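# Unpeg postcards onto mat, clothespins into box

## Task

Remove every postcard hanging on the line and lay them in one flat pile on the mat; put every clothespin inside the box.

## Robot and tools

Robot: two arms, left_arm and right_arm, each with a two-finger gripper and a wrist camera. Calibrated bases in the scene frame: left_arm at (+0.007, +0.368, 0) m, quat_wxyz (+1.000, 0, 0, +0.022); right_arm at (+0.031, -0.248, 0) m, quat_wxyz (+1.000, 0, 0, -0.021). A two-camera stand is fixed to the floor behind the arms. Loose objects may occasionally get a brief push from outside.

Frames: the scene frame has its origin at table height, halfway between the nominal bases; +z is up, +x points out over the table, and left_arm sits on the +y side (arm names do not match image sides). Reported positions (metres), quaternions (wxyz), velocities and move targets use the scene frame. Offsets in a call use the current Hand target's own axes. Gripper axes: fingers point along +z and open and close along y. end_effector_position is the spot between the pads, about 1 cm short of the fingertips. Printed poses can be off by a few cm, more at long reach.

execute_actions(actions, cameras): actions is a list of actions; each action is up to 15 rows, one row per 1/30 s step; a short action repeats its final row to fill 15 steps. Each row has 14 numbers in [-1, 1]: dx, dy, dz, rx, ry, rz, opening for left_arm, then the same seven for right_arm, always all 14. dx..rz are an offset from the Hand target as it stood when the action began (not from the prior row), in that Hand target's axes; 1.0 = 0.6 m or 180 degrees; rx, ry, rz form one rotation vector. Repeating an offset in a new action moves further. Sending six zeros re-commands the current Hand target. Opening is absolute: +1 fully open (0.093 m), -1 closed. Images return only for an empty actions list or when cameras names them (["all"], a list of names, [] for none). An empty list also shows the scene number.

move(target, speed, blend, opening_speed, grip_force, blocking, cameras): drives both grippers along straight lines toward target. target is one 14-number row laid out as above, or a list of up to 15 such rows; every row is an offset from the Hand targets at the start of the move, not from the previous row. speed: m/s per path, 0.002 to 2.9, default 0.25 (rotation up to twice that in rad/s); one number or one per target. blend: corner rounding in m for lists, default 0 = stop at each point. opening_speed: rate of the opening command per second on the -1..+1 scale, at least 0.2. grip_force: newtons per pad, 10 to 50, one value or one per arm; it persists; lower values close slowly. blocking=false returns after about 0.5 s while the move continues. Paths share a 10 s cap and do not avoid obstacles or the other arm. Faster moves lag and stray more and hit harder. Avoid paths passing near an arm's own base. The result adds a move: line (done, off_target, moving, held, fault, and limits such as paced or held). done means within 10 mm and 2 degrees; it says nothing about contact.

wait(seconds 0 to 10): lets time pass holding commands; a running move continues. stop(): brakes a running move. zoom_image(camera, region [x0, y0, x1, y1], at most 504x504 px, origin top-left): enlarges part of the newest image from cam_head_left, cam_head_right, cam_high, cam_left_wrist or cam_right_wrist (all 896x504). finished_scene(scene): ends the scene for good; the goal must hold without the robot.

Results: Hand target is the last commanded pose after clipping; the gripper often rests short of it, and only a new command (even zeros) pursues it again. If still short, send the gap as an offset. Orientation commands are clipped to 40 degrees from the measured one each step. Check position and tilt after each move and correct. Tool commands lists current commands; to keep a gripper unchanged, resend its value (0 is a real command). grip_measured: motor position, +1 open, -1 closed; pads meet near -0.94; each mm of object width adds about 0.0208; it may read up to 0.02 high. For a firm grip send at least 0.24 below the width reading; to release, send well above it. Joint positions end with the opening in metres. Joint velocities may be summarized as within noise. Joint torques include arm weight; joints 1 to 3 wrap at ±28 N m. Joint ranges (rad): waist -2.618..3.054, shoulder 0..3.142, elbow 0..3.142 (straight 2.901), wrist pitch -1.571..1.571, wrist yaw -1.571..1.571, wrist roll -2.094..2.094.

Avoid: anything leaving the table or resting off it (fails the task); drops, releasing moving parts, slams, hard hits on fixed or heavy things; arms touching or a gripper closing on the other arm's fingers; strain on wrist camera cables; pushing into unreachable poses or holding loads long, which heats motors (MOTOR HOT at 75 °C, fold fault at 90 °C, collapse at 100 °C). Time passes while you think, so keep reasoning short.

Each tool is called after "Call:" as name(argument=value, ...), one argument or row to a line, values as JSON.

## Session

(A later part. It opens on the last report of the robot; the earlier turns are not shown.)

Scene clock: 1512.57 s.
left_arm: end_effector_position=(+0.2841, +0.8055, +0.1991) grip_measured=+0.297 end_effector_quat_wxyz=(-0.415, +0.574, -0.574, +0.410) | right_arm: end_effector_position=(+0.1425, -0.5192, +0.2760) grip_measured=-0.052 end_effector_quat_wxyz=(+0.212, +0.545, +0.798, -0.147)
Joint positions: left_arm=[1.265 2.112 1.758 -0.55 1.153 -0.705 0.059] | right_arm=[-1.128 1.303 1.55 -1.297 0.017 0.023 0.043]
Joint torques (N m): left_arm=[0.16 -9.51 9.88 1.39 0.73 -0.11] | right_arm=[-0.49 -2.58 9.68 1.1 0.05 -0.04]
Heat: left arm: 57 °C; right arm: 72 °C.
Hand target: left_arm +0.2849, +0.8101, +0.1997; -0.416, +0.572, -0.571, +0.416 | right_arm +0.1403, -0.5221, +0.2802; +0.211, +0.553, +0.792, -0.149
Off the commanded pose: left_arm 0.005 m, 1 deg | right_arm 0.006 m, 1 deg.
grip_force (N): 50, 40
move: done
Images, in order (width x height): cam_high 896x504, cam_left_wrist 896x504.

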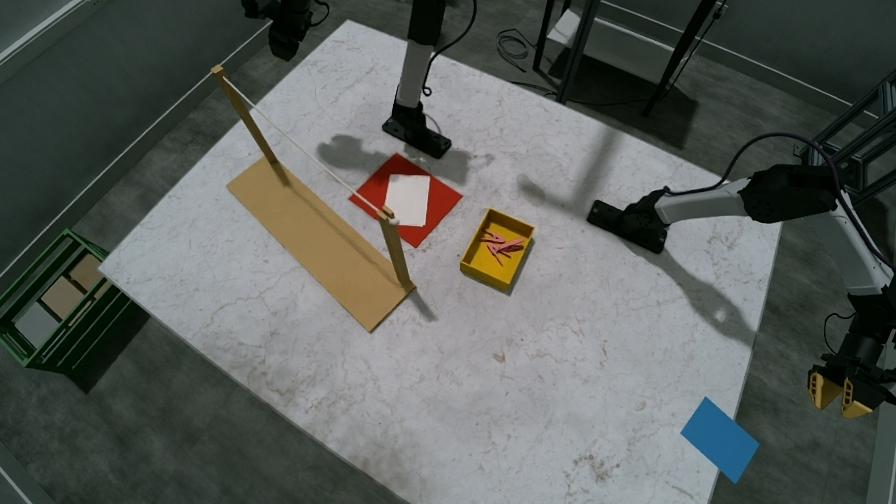

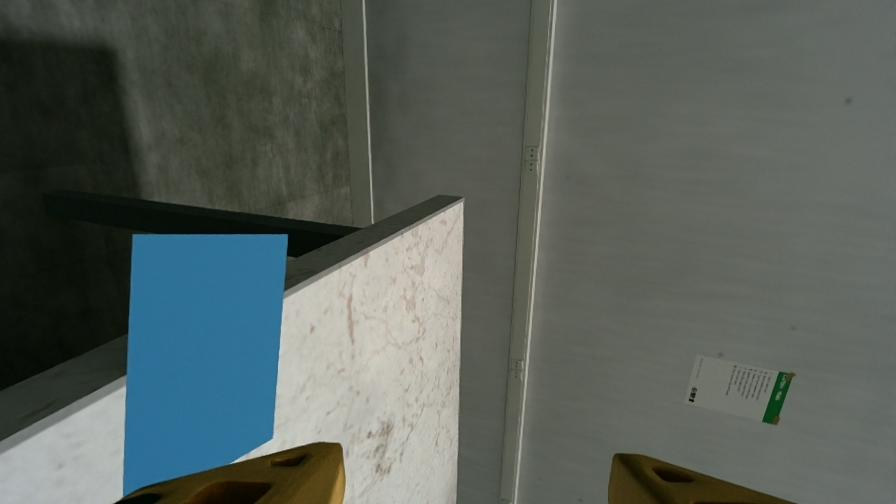

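Call:
move(
  target=[0.0083,0.206,0.067,0,0,0,0.3,0,0,0,0,0,0,-0.05],
  speed=0.1,
  cameras=["cam_left_wrist","cam_high"],
)

Scene clock: 1521.37 s.
left_arm: end_effector_position=(+0.2844, +0.8061, +0.0770) grip_measured=+0.297 end_effector_quat_wxyz=(-0.418, +0.572, -0.574, +0.410) | right_arm: end_effector_position=(+0.1425, -0.5192, +0.2760) grip_measured=-0.052 end_effector_quat_wxyz=(+0.212, +0.545, +0.798, -0.147)
Joint positions: left_arm=[1.265 2.267 1.492 -0.12 1.155 -0.709 0.059] | right_arm=[-1.128 1.303 1.55 -1.297 0.017 0.023 0.043]
Joint torques (N m): left_arm=[-0.16 -10.22 6.31 1.62 0.69 -0.06] | right_arm=[-0.51 -2.56 9.72 1.1 0.05 -0.04]
Heat: left arm: 58 °C; right arm: 72 °C.
Hand target: left_arm +0.2851, +0.8049, +0.0698; -0.416, +0.572, -0.571, +0.416 | right_arm +0.1403, -0.5221, +0.2802; +0.211, +0.553, +0.792, -0.149
Off the commanded pose: left_arm 0.007 m, 1 deg | right_arm 0.006 m, 1 deg.
grip_force (N): 50, 40
move: done
Images, in order (width x height): cam_high 896x504, cam_left_wrist 896x504.

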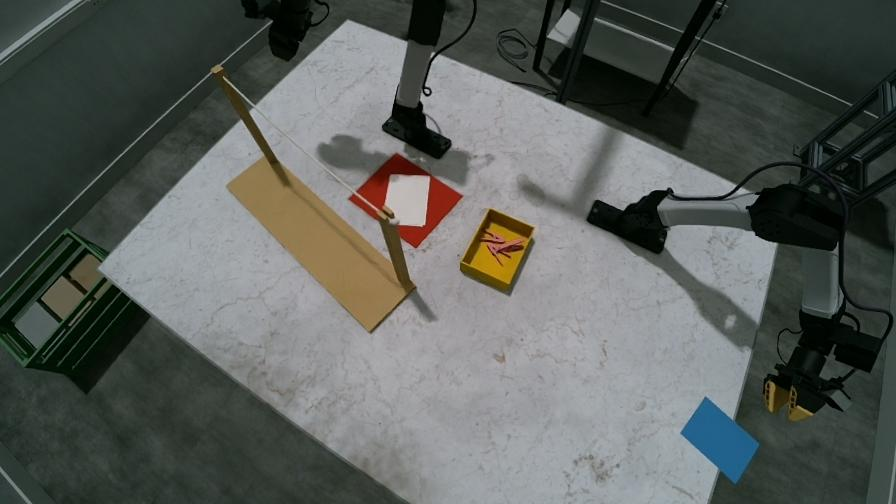

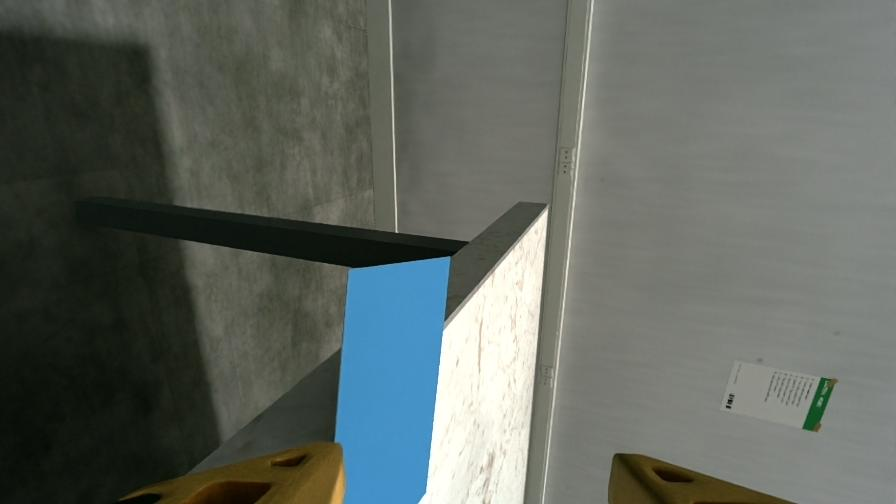

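Call:
move(
  target=[0,0.0713,0.0232,0,0,0,0.3,0,0,0,0,0,0,-0.05],
  speed=0.08,
  cameras=["cam_left_wrist"],
)

Scene clock: 1528.20 s.
left_arm: end_effector_position=(+0.2846, +0.8067, +0.0325) grip_measured=+0.297 end_effector_quat_wxyz=(-0.418, +0.572, -0.574, +0.410) | right_arm: end_effector_position=(+0.1425, -0.5192, +0.2760) grip_measured=-0.052 end_effector_quat_wxyz=(+0.212, +0.545, +0.798, -0.147)
Joint positions: left_arm=[1.265 2.365 1.461 0.01 1.155 -0.71 0.059] | right_arm=[-1.128 1.303 1.55 -1.297 0.017 0.023 0.043]
Joint torques (N m): left_arm=[-0.13 -10.32 6 1.58 0.7 -0.08] | right_arm=[-0.53 -2.58 9.74 1.1 0.05 -0.02]
Heat: left arm: 59 °C; right arm: 73 °C.
Hand target: left_arm +0.2852, +0.8047, +0.0248; -0.416, +0.572, -0.571, +0.416 | right_arm +0.1403, -0.5221, +0.2802; +0.211, +0.553, +0.792, -0.149
Off the commanded pose: left_arm 0.008 m, 1 deg | right_arm 0.006 m, 1 deg.
grip_force (N): 50, 40
move: done
Images, in order (width x height): cam_left_wrist 896x504.

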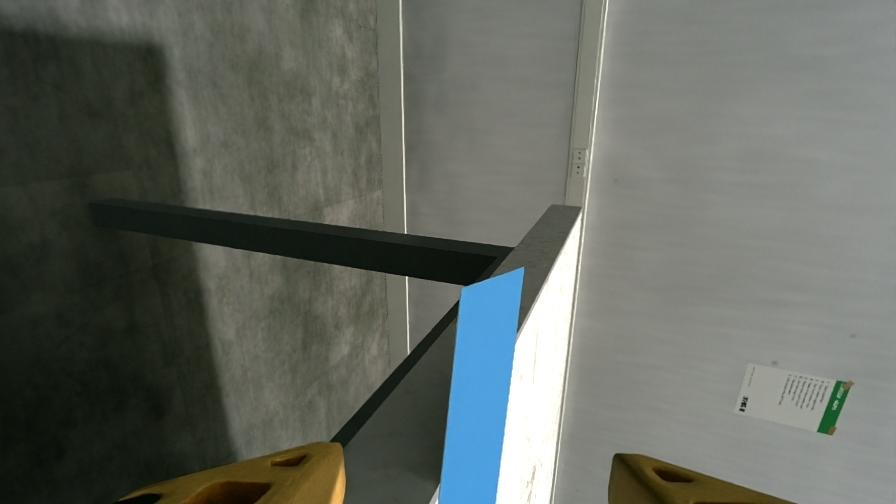

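Call:
move(
  target=[0,0.046,0.015,0,0,0,0.3,0,0,0,0,0,0,-0.05],
  speed=0.08,
  cameras=["cam_left_wrist"],
)

Scene clock: 1536.03 s.
left_arm: end_effector_position=(+0.2847, +0.8074, +0.0040) grip_measured=+0.297 end_effector_quat_wxyz=(-0.418, +0.572, -0.574, +0.410) | right_arm: end_effector_position=(+0.1425, -0.5192, +0.2760) grip_measured=-0.052 end_effector_quat_wxyz=(+0.212, +0.545, +0.798, -0.147)
Joint positions: left_arm=[1.265 2.437 1.457 0.087 1.155 -0.711 0.059] | right_arm=[-1.128 1.303 1.55 -1.297 0.017 0.023 0.043]
Joint torques (N m): left_arm=[-0.16 -10.36 5.74 1.65 0.69 -0.1] | right_arm=[-0.51 -2.54 9.72 1.11 0.05 -0.04]
Heat: left arm: 59 °C; right arm: 73 °C.
Hand target: left_arm +0.2852, +0.8048, -0.0041; -0.416, +0.572, -0.571, +0.416 | right_arm +0.1403, -0.5221, +0.2802; +0.211, +0.553, +0.792, -0.149
Off the commanded pose: left_arm 0.009 m, 1 deg | right_arm 0.006 m, 1 deg.
grip_force (N): 50, 40
move: done
Images, in order (width x height): cam_left_wrist 896x504.

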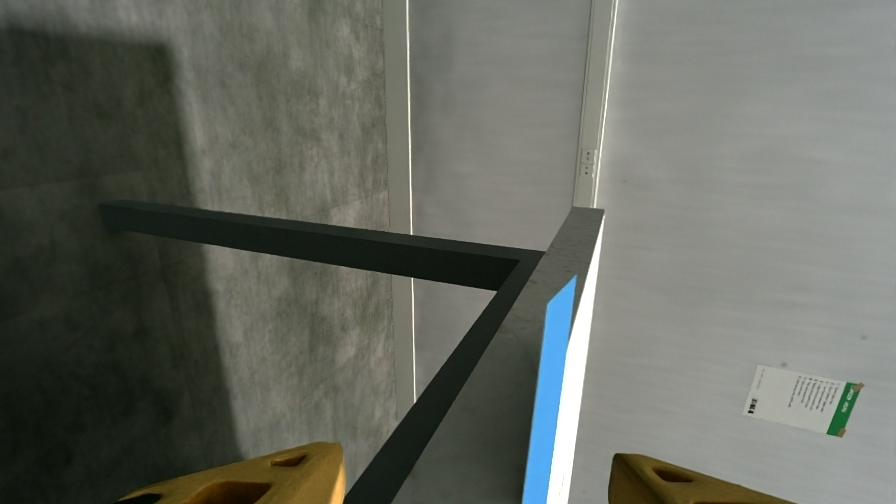

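Call:
move(
  target=[0.0083,-0.0232,0.0713,0,0,0,0.3,0,0,0,0,0,0,-0.05],
  speed=0.06,
  cameras=["cam_left_wrist","cam_high"],
)

Scene clock: 1544.40 s.
left_arm: end_effector_position=(+0.3303, +0.7981, +0.0077) grip_measured=+0.297 end_effector_quat_wxyz=(-0.417, +0.564, -0.574, +0.422) | right_arm: end_effector_position=(+0.1425, -0.5192, +0.2760) grip_measured=-0.052 end_effector_quat_wxyz=(+0.212, +0.545, +0.798, -0.147)
Joint positions: left_arm=[1.169 2.455 1.457 0.256 1.117 -0.878 0.059] | right_arm=[-1.128 1.303 1.55 -1.297 0.017 0.023 0.043]
Joint torques (N m): left_arm=[-0.2 -10.22 6.24 1.78 0.32 -0.07] | right_arm=[-0.51 -2.56 9.72 1.11 0.04 -0.03]
Heat: left arm: 60 °C; right arm: 73 °C.
Hand target: left_arm +0.3303, +0.7997, -0.0042; -0.416, +0.572, -0.571, +0.416 | right_arm +0.1403, -0.5221, +0.2802; +0.211, +0.553, +0.792, -0.149
Off the commanded pose: left_arm 0.012 m, 1 deg | right_arm 0.006 m, 1 deg.
grip_force (N): 50, 40
move: off_target (left_arm)
Images, in order (width x height): cam_high 896x504, cam_left_wrist 896x504.

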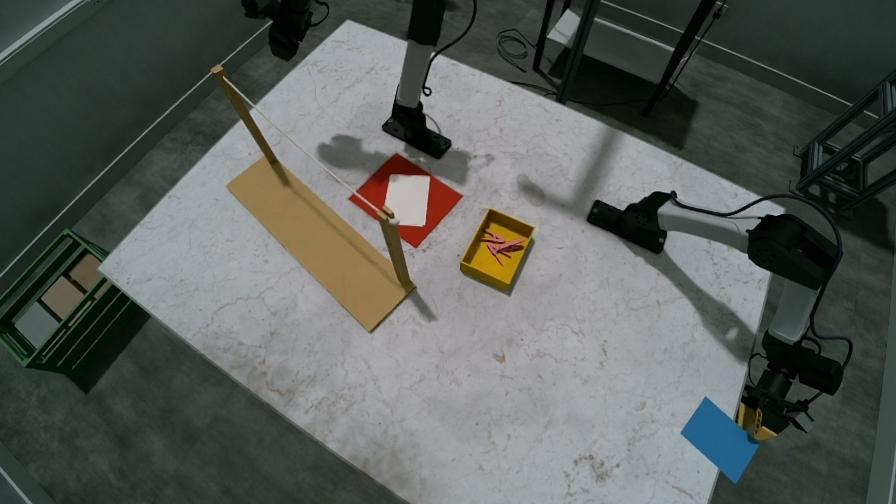

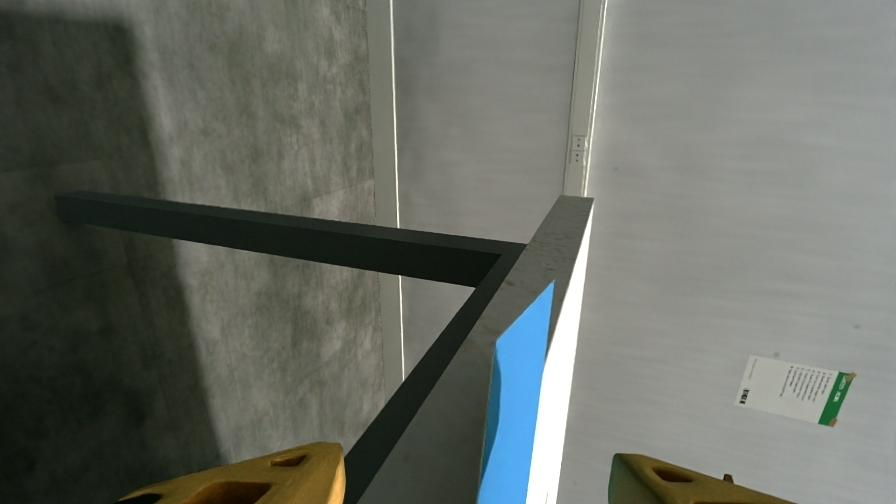

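Call:
zoom_image(
  camera="cam_high",
  region=[660, 360, 860, 504],
)

Scaled by 2.520 from the camera's 896x504 image, which has a finer 1280x720 frame.

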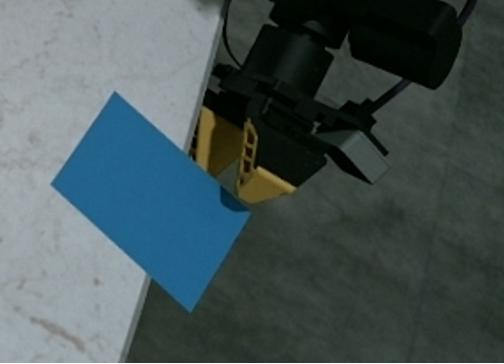

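Call:
move(
  target=[0,-0.0075,0.0555,0,0,0,0.3,0,0,0,0,0,0,-0.05],
  speed=0.05,
  cameras=["cam_left_wrist","cam_high"],
)

Scene clock: 1551.10 s.
left_arm: end_effector_position=(+0.3603, +0.7939, -0.0037) grip_measured=+0.297 end_effector_quat_wxyz=(-0.410, +0.570, -0.572, +0.424) | right_arm: end_effector_position=(+0.1425, -0.5192, +0.2760) grip_measured=-0.052 end_effector_quat_wxyz=(+0.212, +0.545, +0.798, -0.147)
Joint positions: left_arm=[1.105 2.506 1.492 0.332 1.068 -0.967 0.059] | right_arm=[-1.128 1.303 1.55 -1.297 0.017 0.023 0.043]
Joint torques (N m): left_arm=[-0.38 -10.43 8.01 1.88 0.25 -0.08] | right_arm=[-0.53 -2.56 9.7 1.1 0.04 -0.03]
Heat: left arm: 59 °C; right arm: 73 °C.
Hand target: left_arm +0.3633, +0.7998, -0.0100; -0.416, +0.572, -0.571, +0.416 | right_arm +0.1403, -0.5221, +0.2802; +0.211, +0.553, +0.792, -0.149
Off the commanded pose: left_arm 0.009 m, 1 deg | right_arm 0.006 m, 1 deg.
grip_force (N): 50, 40
move: done
Images, in order (width x height): cam_high 896x504, cam_left_wrist 896x504.

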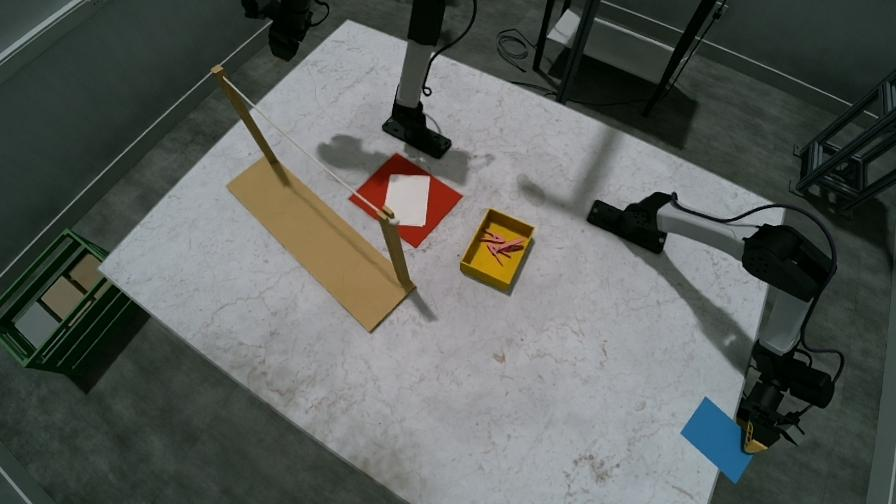

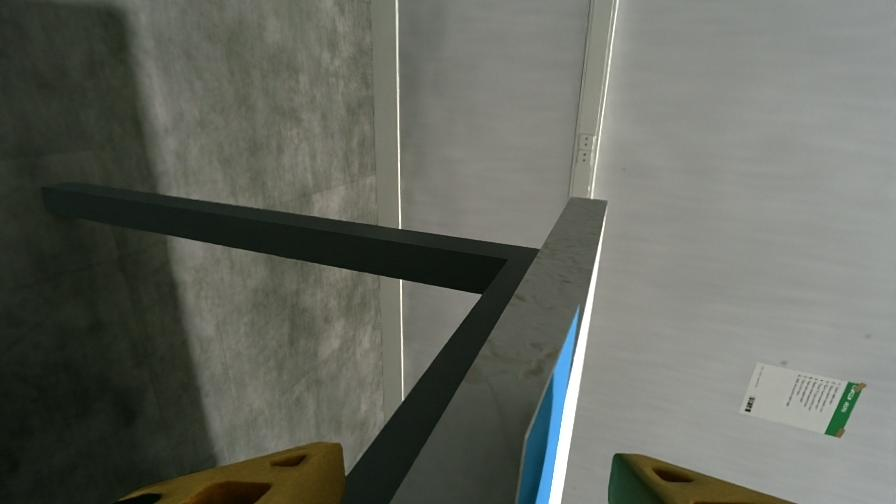

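Call:
move(
  target=[0,-0.0062,0.019,0,0,0,0.3,0,0,0,0,0,0,-0.05],
  speed=0.05,
  cameras=["cam_left_wrist"],
)

Scene clock: 1554.83 s.
left_arm: end_effector_position=(+0.3720, +0.7939, -0.0039) grip_measured=+0.297 end_effector_quat_wxyz=(-0.410, +0.570, -0.572, +0.424) | right_arm: end_effector_position=(+0.1425, -0.5192, +0.2760) grip_measured=-0.052 end_effector_quat_wxyz=(+0.212, +0.545, +0.798, -0.147)
Joint positions: left_arm=[1.083 2.521 1.516 0.346 1.05 -0.995 0.059] | right_arm=[-1.128 1.303 1.55 -1.297 0.017 0.023 0.043]
Joint torques (N m): left_arm=[-0.39 -10.58 8.14 1.9 0.25 -0.1] | right_arm=[-0.5 -2.59 9.73 1.11 0.05 -0.04]
Heat: left arm: 59 °C; right arm: 73 °C.
Hand target: left_arm +0.3752, +0.7998, -0.0101; -0.416, +0.572, -0.571, +0.416 | right_arm +0.1403, -0.5221, +0.2802; +0.211, +0.553, +0.792, -0.149
Off the commanded pose: left_arm 0.009 m, 1 deg | right_arm 0.006 m, 1 deg.
grip_force (N): 50, 40
move: done
Images, in order (width x height): cam_left_wrist 896x504.

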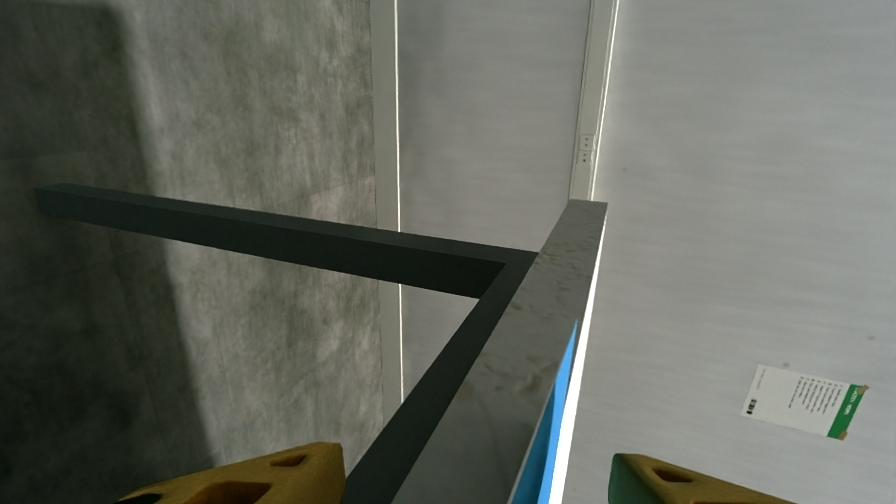

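Call:
move(
  target=[0,0,0,0,0,0,-1,0,0,0,0,0,0,-0.05],
  grip_force=[15, 40],
  cameras=["cam_left_wrist","cam_high"],
)

Scene clock: 1566.33 s.
left_arm: end_effector_position=(+0.3723, +0.7948, -0.0030) grip_measured=-0.655 end_effector_quat_wxyz=(-0.413, +0.569, -0.572, +0.423) | right_arm: end_effector_position=(+0.1425, -0.5192, +0.2760) grip_measured=-0.052 end_effector_quat_wxyz=(+0.212, +0.545, +0.798, -0.147)
Joint positions: left_arm=[1.083 2.521 1.516 0.354 1.048 -0.997 0.014] | right_arm=[-1.128 1.303 1.55 -1.297 0.017 0.023 0.043]
Joint velocities: left_arm=[0.012 0.002 -0.007 0.081 -0.007 -0.007 -0.008] | right_arm=[within noise]
Joint torques (N m): left_arm=[-0.38 -10.54 8.12 1.78 0.23 -0.07] | right_arm=[-0.5 -2.58 9.72 1.1 0.04 -0.04]
Heat: left arm: 61 °C; right arm: 73 °C.
Hand target: left_arm +0.3752, +0.7998, -0.0101; -0.416, +0.572, -0.571, +0.416 | right_arm +0.1403, -0.5221, +0.2802; +0.211, +0.553, +0.792, -0.149
Off the commanded pose: left_arm 0.009 m, 1 deg | right_arm 0.006 m, 1 deg.
grip_force (N): 15, 40
move: moving (left_arm; no rest 5 s after the path's end)
Images, in order (width x height): cam_high 896x504, cam_left_wrist 896x504.

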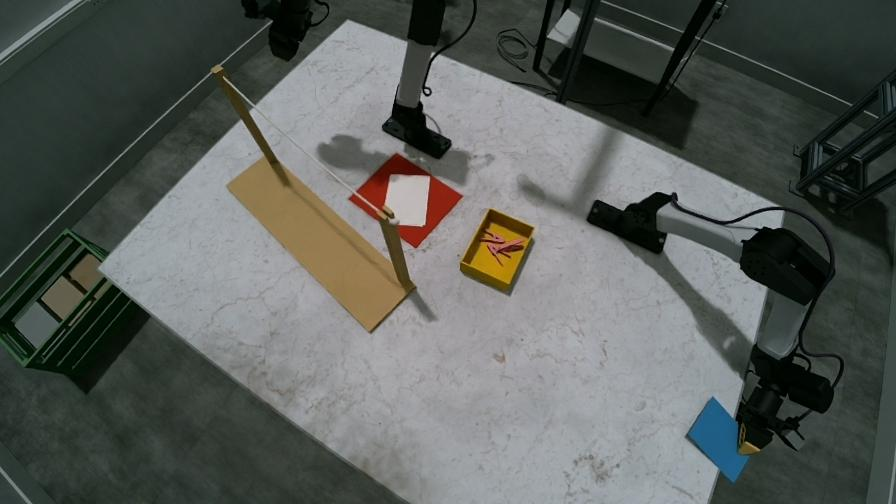

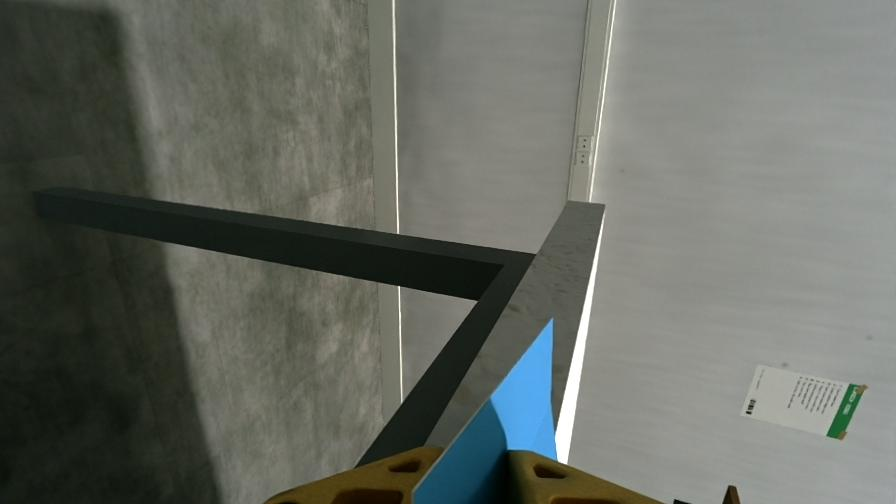

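Call:
wait(
  seconds=3,
  cameras=["cam_left_wrist","cam_high"],
)

Scene clock: 1584.90 s.
left_arm: end_effector_position=(+0.3774, +0.8013, +0.0125) grip_measured=-0.926 end_effector_quat_wxyz=(+0.436, -0.546, +0.576, -0.424) | right_arm: end_effector_position=(+0.1425, -0.5192, +0.2760) grip_measured=-0.052 end_effector_quat_wxyz=(+0.212, +0.545, +0.798, -0.147)
Joint positions: left_arm=[1.083 2.521 1.538 0.409 1.07 -1.015 0.001] | right_arm=[-1.128 1.303 1.55 -1.297 0.017 0.023 0.043]
Joint torques (N m): left_arm=[-0.36 -10.69 6.45 1.35 0 0.11] | right_arm=[-0.54 -2.59 9.73 1.11 0.05 -0.04]
Heat: left arm: 64 °C; right arm: 73 °C.
Hand target: left_arm +0.3752, +0.7998, -0.0100; -0.416, +0.572, -0.571, +0.416 | right_arm +0.1403, -0.5221, +0.2802; +0.211, +0.553, +0.792, -0.149
Tool commands: left_gripper/opening=-1.0 right_gripper/opening=-0.05
Off the commanded pose: left_arm 0.023 m, 4 deg | right_arm 0.006 m, 1 deg.
grip_force (N): 15, 40
wait: 3.00 s; at rest from the start
Images, in order (width x height): cam_high 896x504, cam_left_wrist 896x504.

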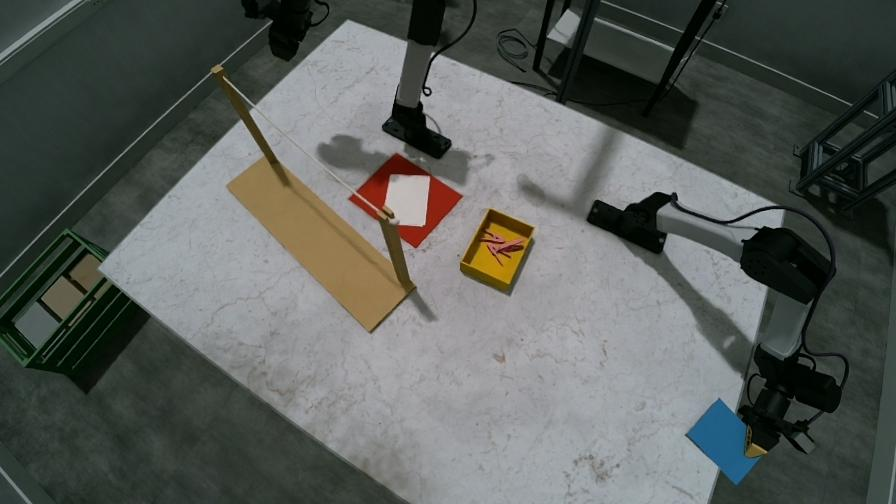

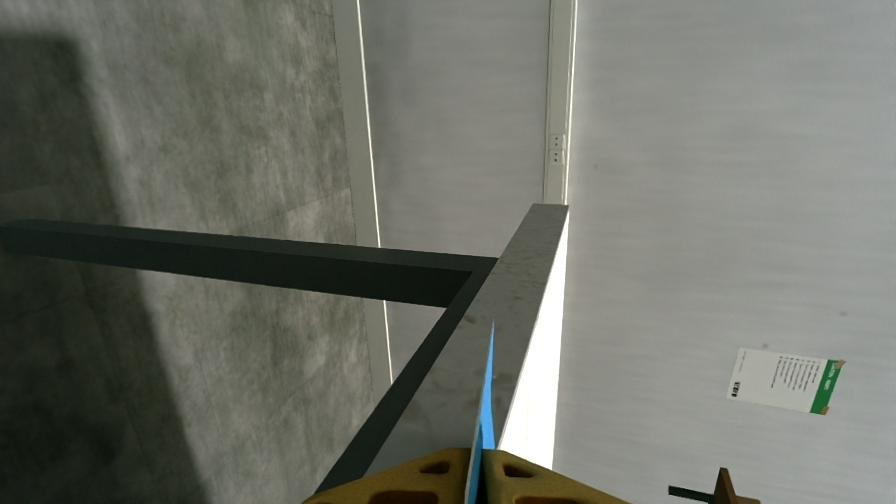

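Call:
move(
  target=[0,0,0,0,0,0,-1,0,0,0,0,0,0,-0.05],
  grip_force=[50,40],
  cameras=[],
)

Call:
move(
  target=[0,-0.111,-0.036,0,0,0,-1,0,0,0,0,0,0,-0.05],
  speed=0.06,
  cameras=["cam_high","cam_left_wrist"],
)

Scene clock: 1587.27 s.
left_arm: end_effector_position=(+0.3782, +0.8016, +0.0153) grip_measured=-0.971 end_effector_quat_wxyz=(+0.440, -0.541, +0.577, -0.425) | right_arm: end_effector_position=(+0.1425, -0.5192, +0.2760) grip_measured=-0.052 end_effector_quat_wxyz=(+0.212, +0.545, +0.798, -0.147)
Joint positions: left_arm=[1.083 2.521 1.54 0.422 1.077 -1.018 0] | right_arm=[-1.128 1.303 1.55 -1.297 0.017 0.023 0.043]
Joint torques (N m): left_arm=[-0.34 -10.97 5.75 1.29 -0.08 0.15] | right_arm=[-0.51 -2.54 9.72 1.12 0.05 -0.04]
Heat: left arm: 64 °C; right arm: 73 °C.
Hand target: left_arm +0.3752, +0.7999, -0.0100; -0.416, +0.572, -0.571, +0.416 | right_arm +0.1403, -0.5221, +0.2802; +0.211, +0.553, +0.792, -0.149
Off the commanded pose: left_arm 0.026 m, 5 deg | right_arm 0.006 m, 1 deg.
grip_force (N): 50, 40
move: off_target (left_arm)
No camera images: "cameras" was empty.

Scene clock: 1589.13 s.
left_arm: end_effector_position=(+0.3725, +0.7950, +0.0377) grip_measured=-0.972 end_effector_quat_wxyz=(-0.397, +0.583, -0.563, +0.431) | right_arm: end_effector_position=(+0.1425, -0.5192, +0.2760) grip_measured=-0.052 end_effector_quat_wxyz=(+0.212, +0.545, +0.798, -0.147)
Joint positions: left_arm=[1.083 2.419 1.536 0.206 1.049 -1.021 0] | right_arm=[-1.128 1.303 1.55 -1.297 0.017 0.023 0.043]
Joint torques (N m): left_arm=[-0.38 -16.02 7.57 1.57 0.27 0.15] | right_arm=[-0.53 -2.55 9.7 1.1 0.04 -0.02]
Heat: left arm: 65 °C; right arm: 73 °C.
Hand target: left_arm +0.3751, +0.7999, +0.0599; -0.416, +0.572, -0.571, +0.416 | right_arm +0.1403, -0.5221, +0.2802; +0.211, +0.553, +0.792, -0.149
Off the commanded pose: left_arm 0.023 m, 3 deg | right_arm 0.006 m, 1 deg.
grip_force (N): 50, 40
move: off_target (left_arm)
Images, in order (width x height): cam_high 896x504, cam_left_wrist 896x504.

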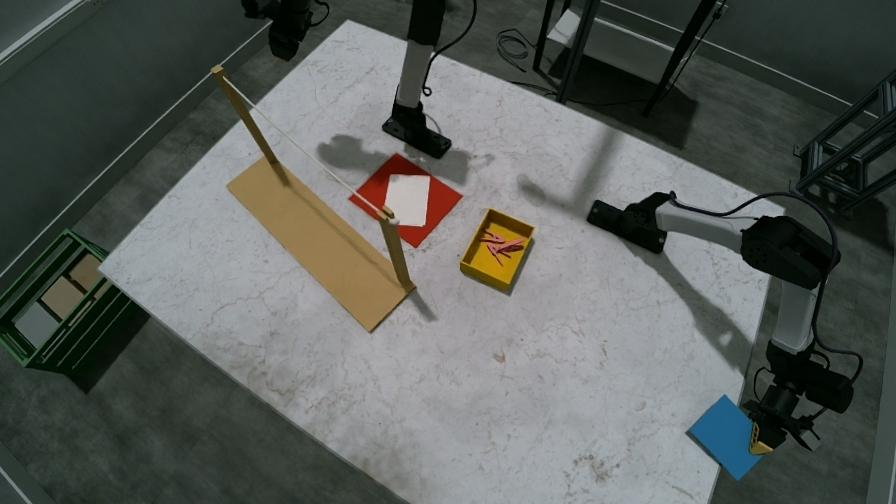

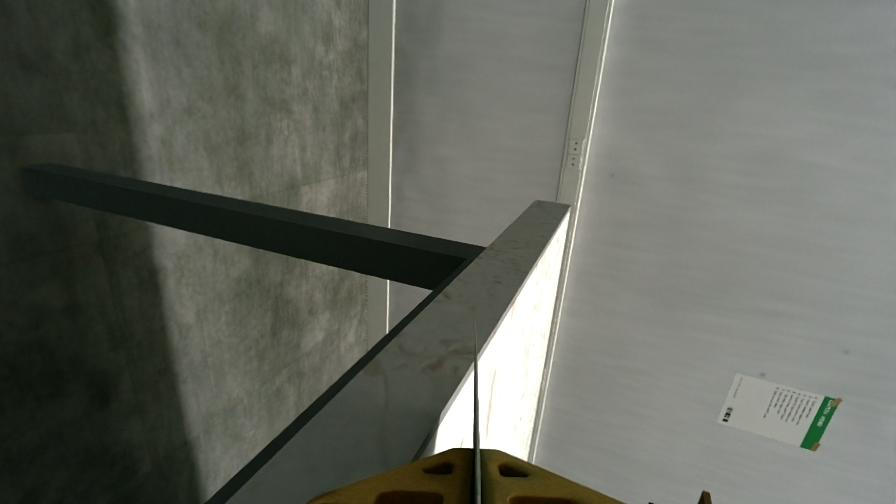

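Call:
move(
  target=[0,-0.269,-0.0876,0,0,0,-1,0,0,0,0,0,0,-0.05],
  speed=0.1,
  cameras=["cam_high","cam_head_left","cam_left_wrist"],
)

Scene clock: 1593.50 s.
left_arm: end_effector_position=(+0.3751, +0.8010, +0.2037) grip_measured=-0.972 end_effector_quat_wxyz=(-0.395, +0.585, -0.562, +0.431) | right_arm: end_effector_position=(+0.1425, -0.5192, +0.2760) grip_measured=-0.052 end_effector_quat_wxyz=(+0.212, +0.545, +0.798, -0.147)
Joint positions: left_arm=[1.083 2.201 1.87 -0.354 1.047 -1.019 0] | right_arm=[-1.128 1.303 1.55 -1.297 0.017 0.023 0.043]
Joint torques (N m): left_arm=[-0.29 -15.23 10.11 1.52 0.31 0.16] | right_arm=[-0.53 -2.56 9.72 1.11 0.05 -0.04]
Heat: left arm: 68 °C; right arm: 73 °C.
Hand target: left_arm +0.3749, +0.8003, +0.2296; -0.416, +0.572, -0.571, +0.416 | right_arm +0.1403, -0.5221, +0.2802; +0.211, +0.553, +0.792, -0.149
Off the commanded pose: left_arm 0.026 m, 3 deg | right_arm 0.006 m, 1 deg.
grip_force (N): 50, 40
move: off_target (left_arm)
Images, in order (width x height): cam_head_left 896x504, cam_high 896x504, cam_left_wrist 896x504.

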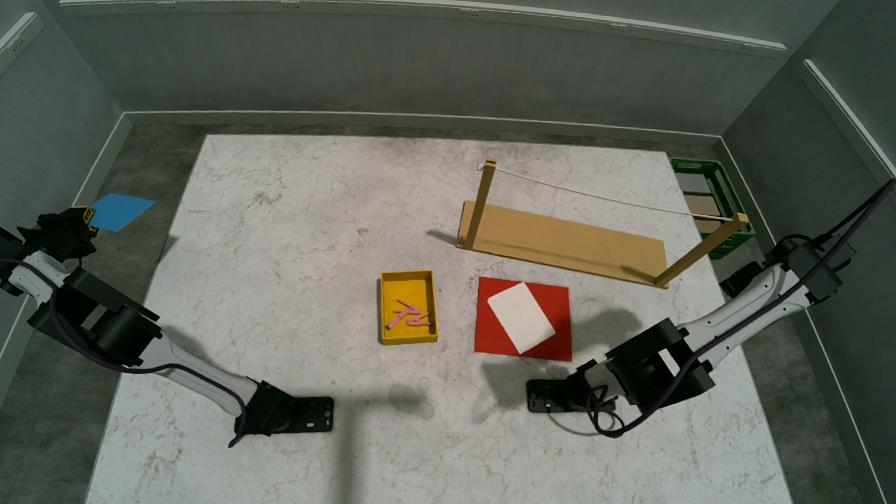

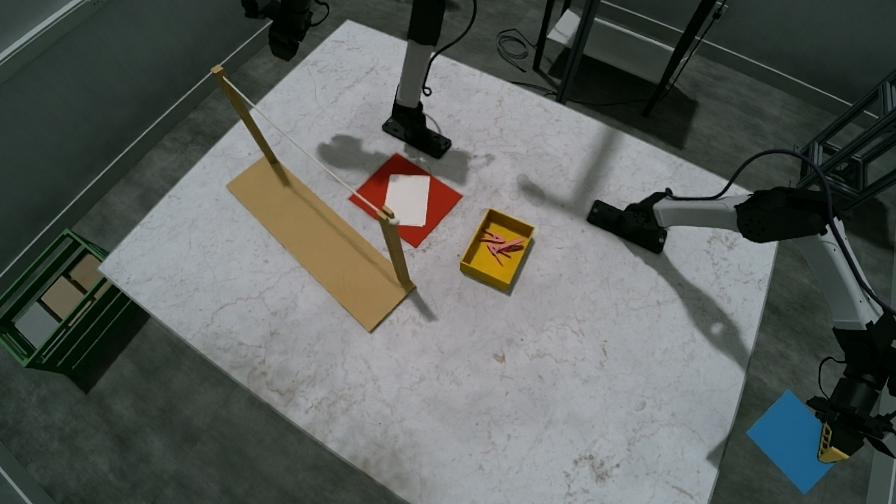

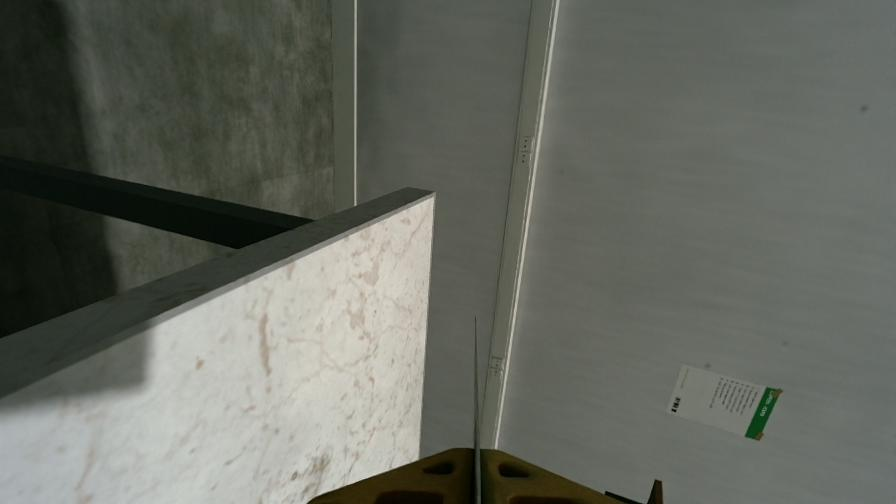

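Call:
move(
  target=[
    [0.4167,-0.0862,0.1034,0,0.0423,0.0137,-1,0,0,0,0,0,0,-0.05],
    [0.7833,-0.0913,0.1193,0,0.1162,0.0378,-1,0,0,0,0,0,0,-0.05],
  ],
  speed=0.15,
  blend=[0.05,0],
  cameras=["cam_high","cam_head_left"],
)

Scene clock: 1614.77 s.
left_arm: end_effector_position=(+0.4618, +0.3274, +0.2494) grip_measured=-0.972 end_effector_quat_wxyz=(+0.311, -0.454, +0.680, -0.485) | right_arm: end_effector_position=(+0.1425, -0.5192, +0.2760) grip_measured=-0.052 end_effector_quat_wxyz=(+0.212, +0.545, +0.798, -0.147)
Joint positions: left_arm=[0.031 1.468 1.06 0.024 0.456 -1.412 0] | right_arm=[-1.128 1.303 1.55 -1.297 0.017 0.023 0.043]
Joint torques (N m): left_arm=[-0.09 -8.31 7.64 2.34 -0.08 -0.12] | right_arm=[-0.55 -2.58 9.74 1.11 0.05 -0.04]
Heat: left arm: 74 °C; right arm: 73 °C. Fold the left arm in close to its base, or ease its load, before you think long.
Hand target: left_arm +0.4602, +0.3303, +0.2604; +0.329, -0.453, +0.670, -0.488 | right_arm +0.1403, -0.5221, +0.2802; +0.211, +0.553, +0.792, -0.149
Off the commanded pose: left_arm 0.012 m, 2 deg | right_arm 0.006 m, 1 deg.
MOTOR HOT: joint 2 (shoulder) of the left arm reports 74 °C; the controller's stop level is 90 °C. To cool a motor, set the load down, stop pushing, or move to a pose that needs little force.
grip_force (N): 50, 40
move: off_target (left_arm)
Images, in order (width x height): cam_head_left 896x504, cam_high 896x504.

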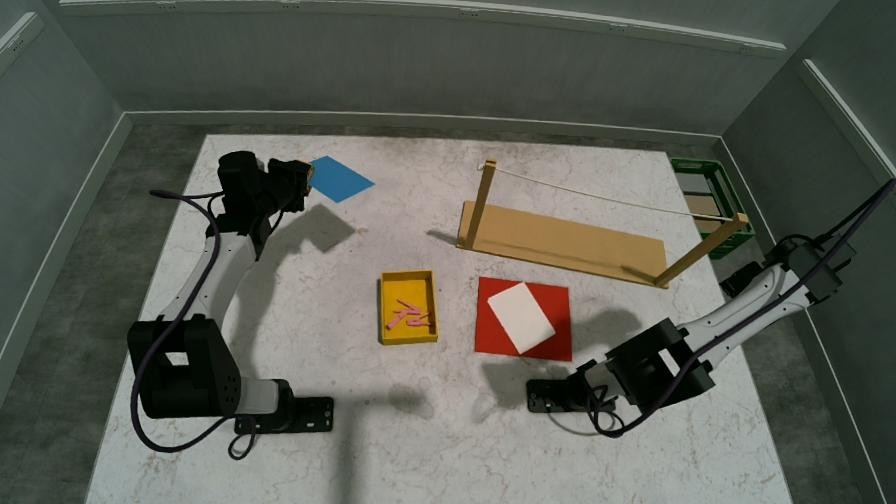

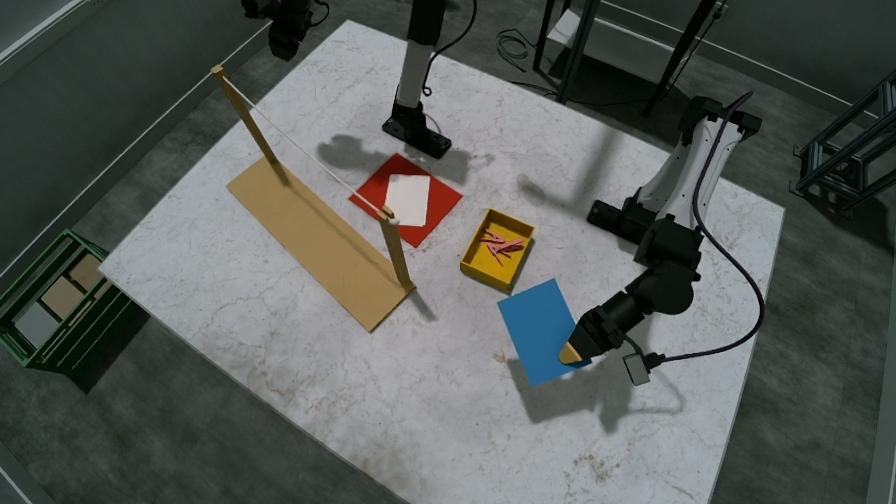

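Call:
move(
  target=[
    [0.4677,0.0303,-0.0378,0,0.0952,0.0308,-1,0,0,0,0,0,0,-0.05],
    [0.8158,0.0945,0.036,0,0.1587,0.0513,-1,0,0,0,0,0,0,-0.05],
  ],
  speed=0.15,
  blend=[0.04,0],
  cameras=["cam_high","cam_head_left","cam_head_right","cam_left_wrist"],
)

Scene clock: 1624.60 s.
left_arm: end_effector_position=(+0.2733, -0.1204, +0.1934) grip_measured=-0.972 end_effector_quat_wxyz=(+0.182, -0.255, +0.776, -0.547) | right_arm: end_effector_position=(+0.1425, -0.5192, +0.2760) grip_measured=-0.052 end_effector_quat_wxyz=(+0.212, +0.545, +0.798, -0.147)
Joint positions: left_arm=[-1.17 1.858 1.246 0.266 -0.184 -1.633 0] | right_arm=[-1.128 1.303 1.55 -1.297 0.017 0.023 0.043]
Joint torques (N m): left_arm=[-0.06 -8.05 10.19 2.35 -0.23 -0.09] | right_arm=[-0.5 -2.59 9.74 1.11 0.05 -0.03]
Heat: left arm: 69 °C; right arm: 74 °C.
Hand target: left_arm +0.2800, -0.1249, +0.2005; +0.191, -0.264, +0.764, -0.557 | right_arm +0.1403, -0.5221, +0.2802; +0.211, +0.553, +0.792, -0.149
Off the commanded pose: left_arm 0.011 m, 2 deg | right_arm 0.006 m, 1 deg.
MOTOR HOT: cleared for the motors of the left arm.
grip_force (N): 50, 40
move: off_target (left_arm)
Images, in order (width x height): cam_head_left 896x504, cam_head_right 896x504, cam_high 896x504, cam_left_wrist 896x504.

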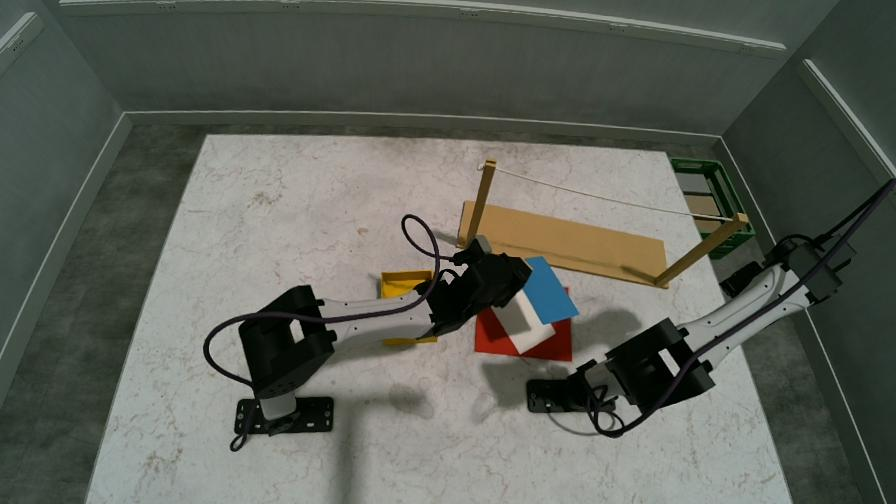

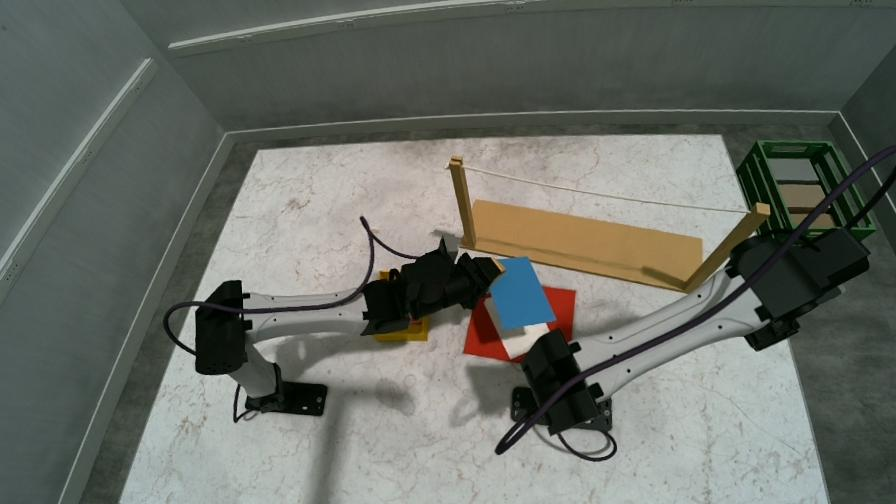

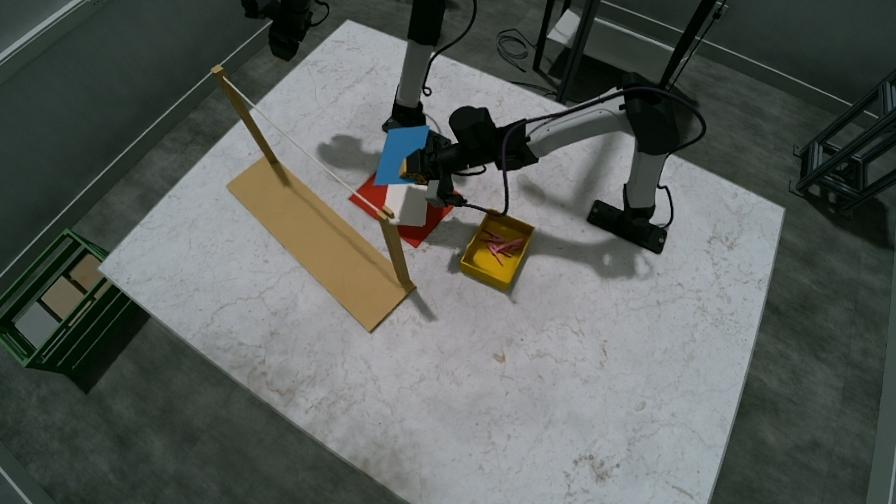

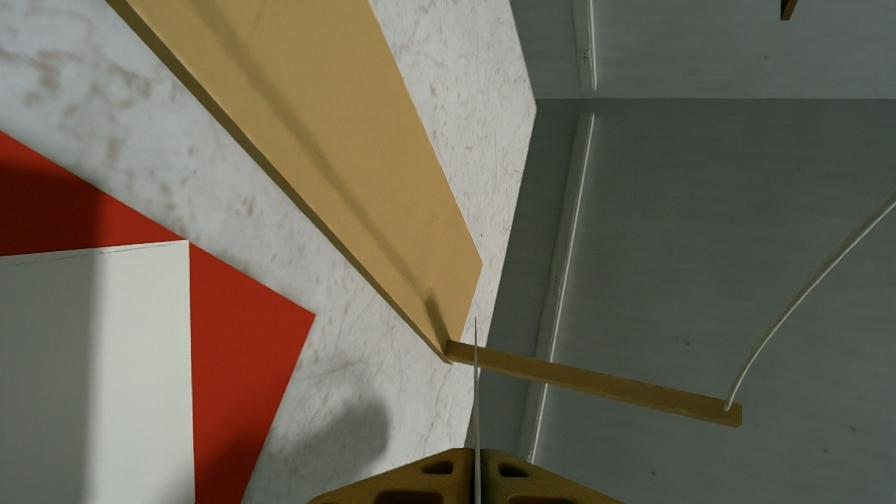

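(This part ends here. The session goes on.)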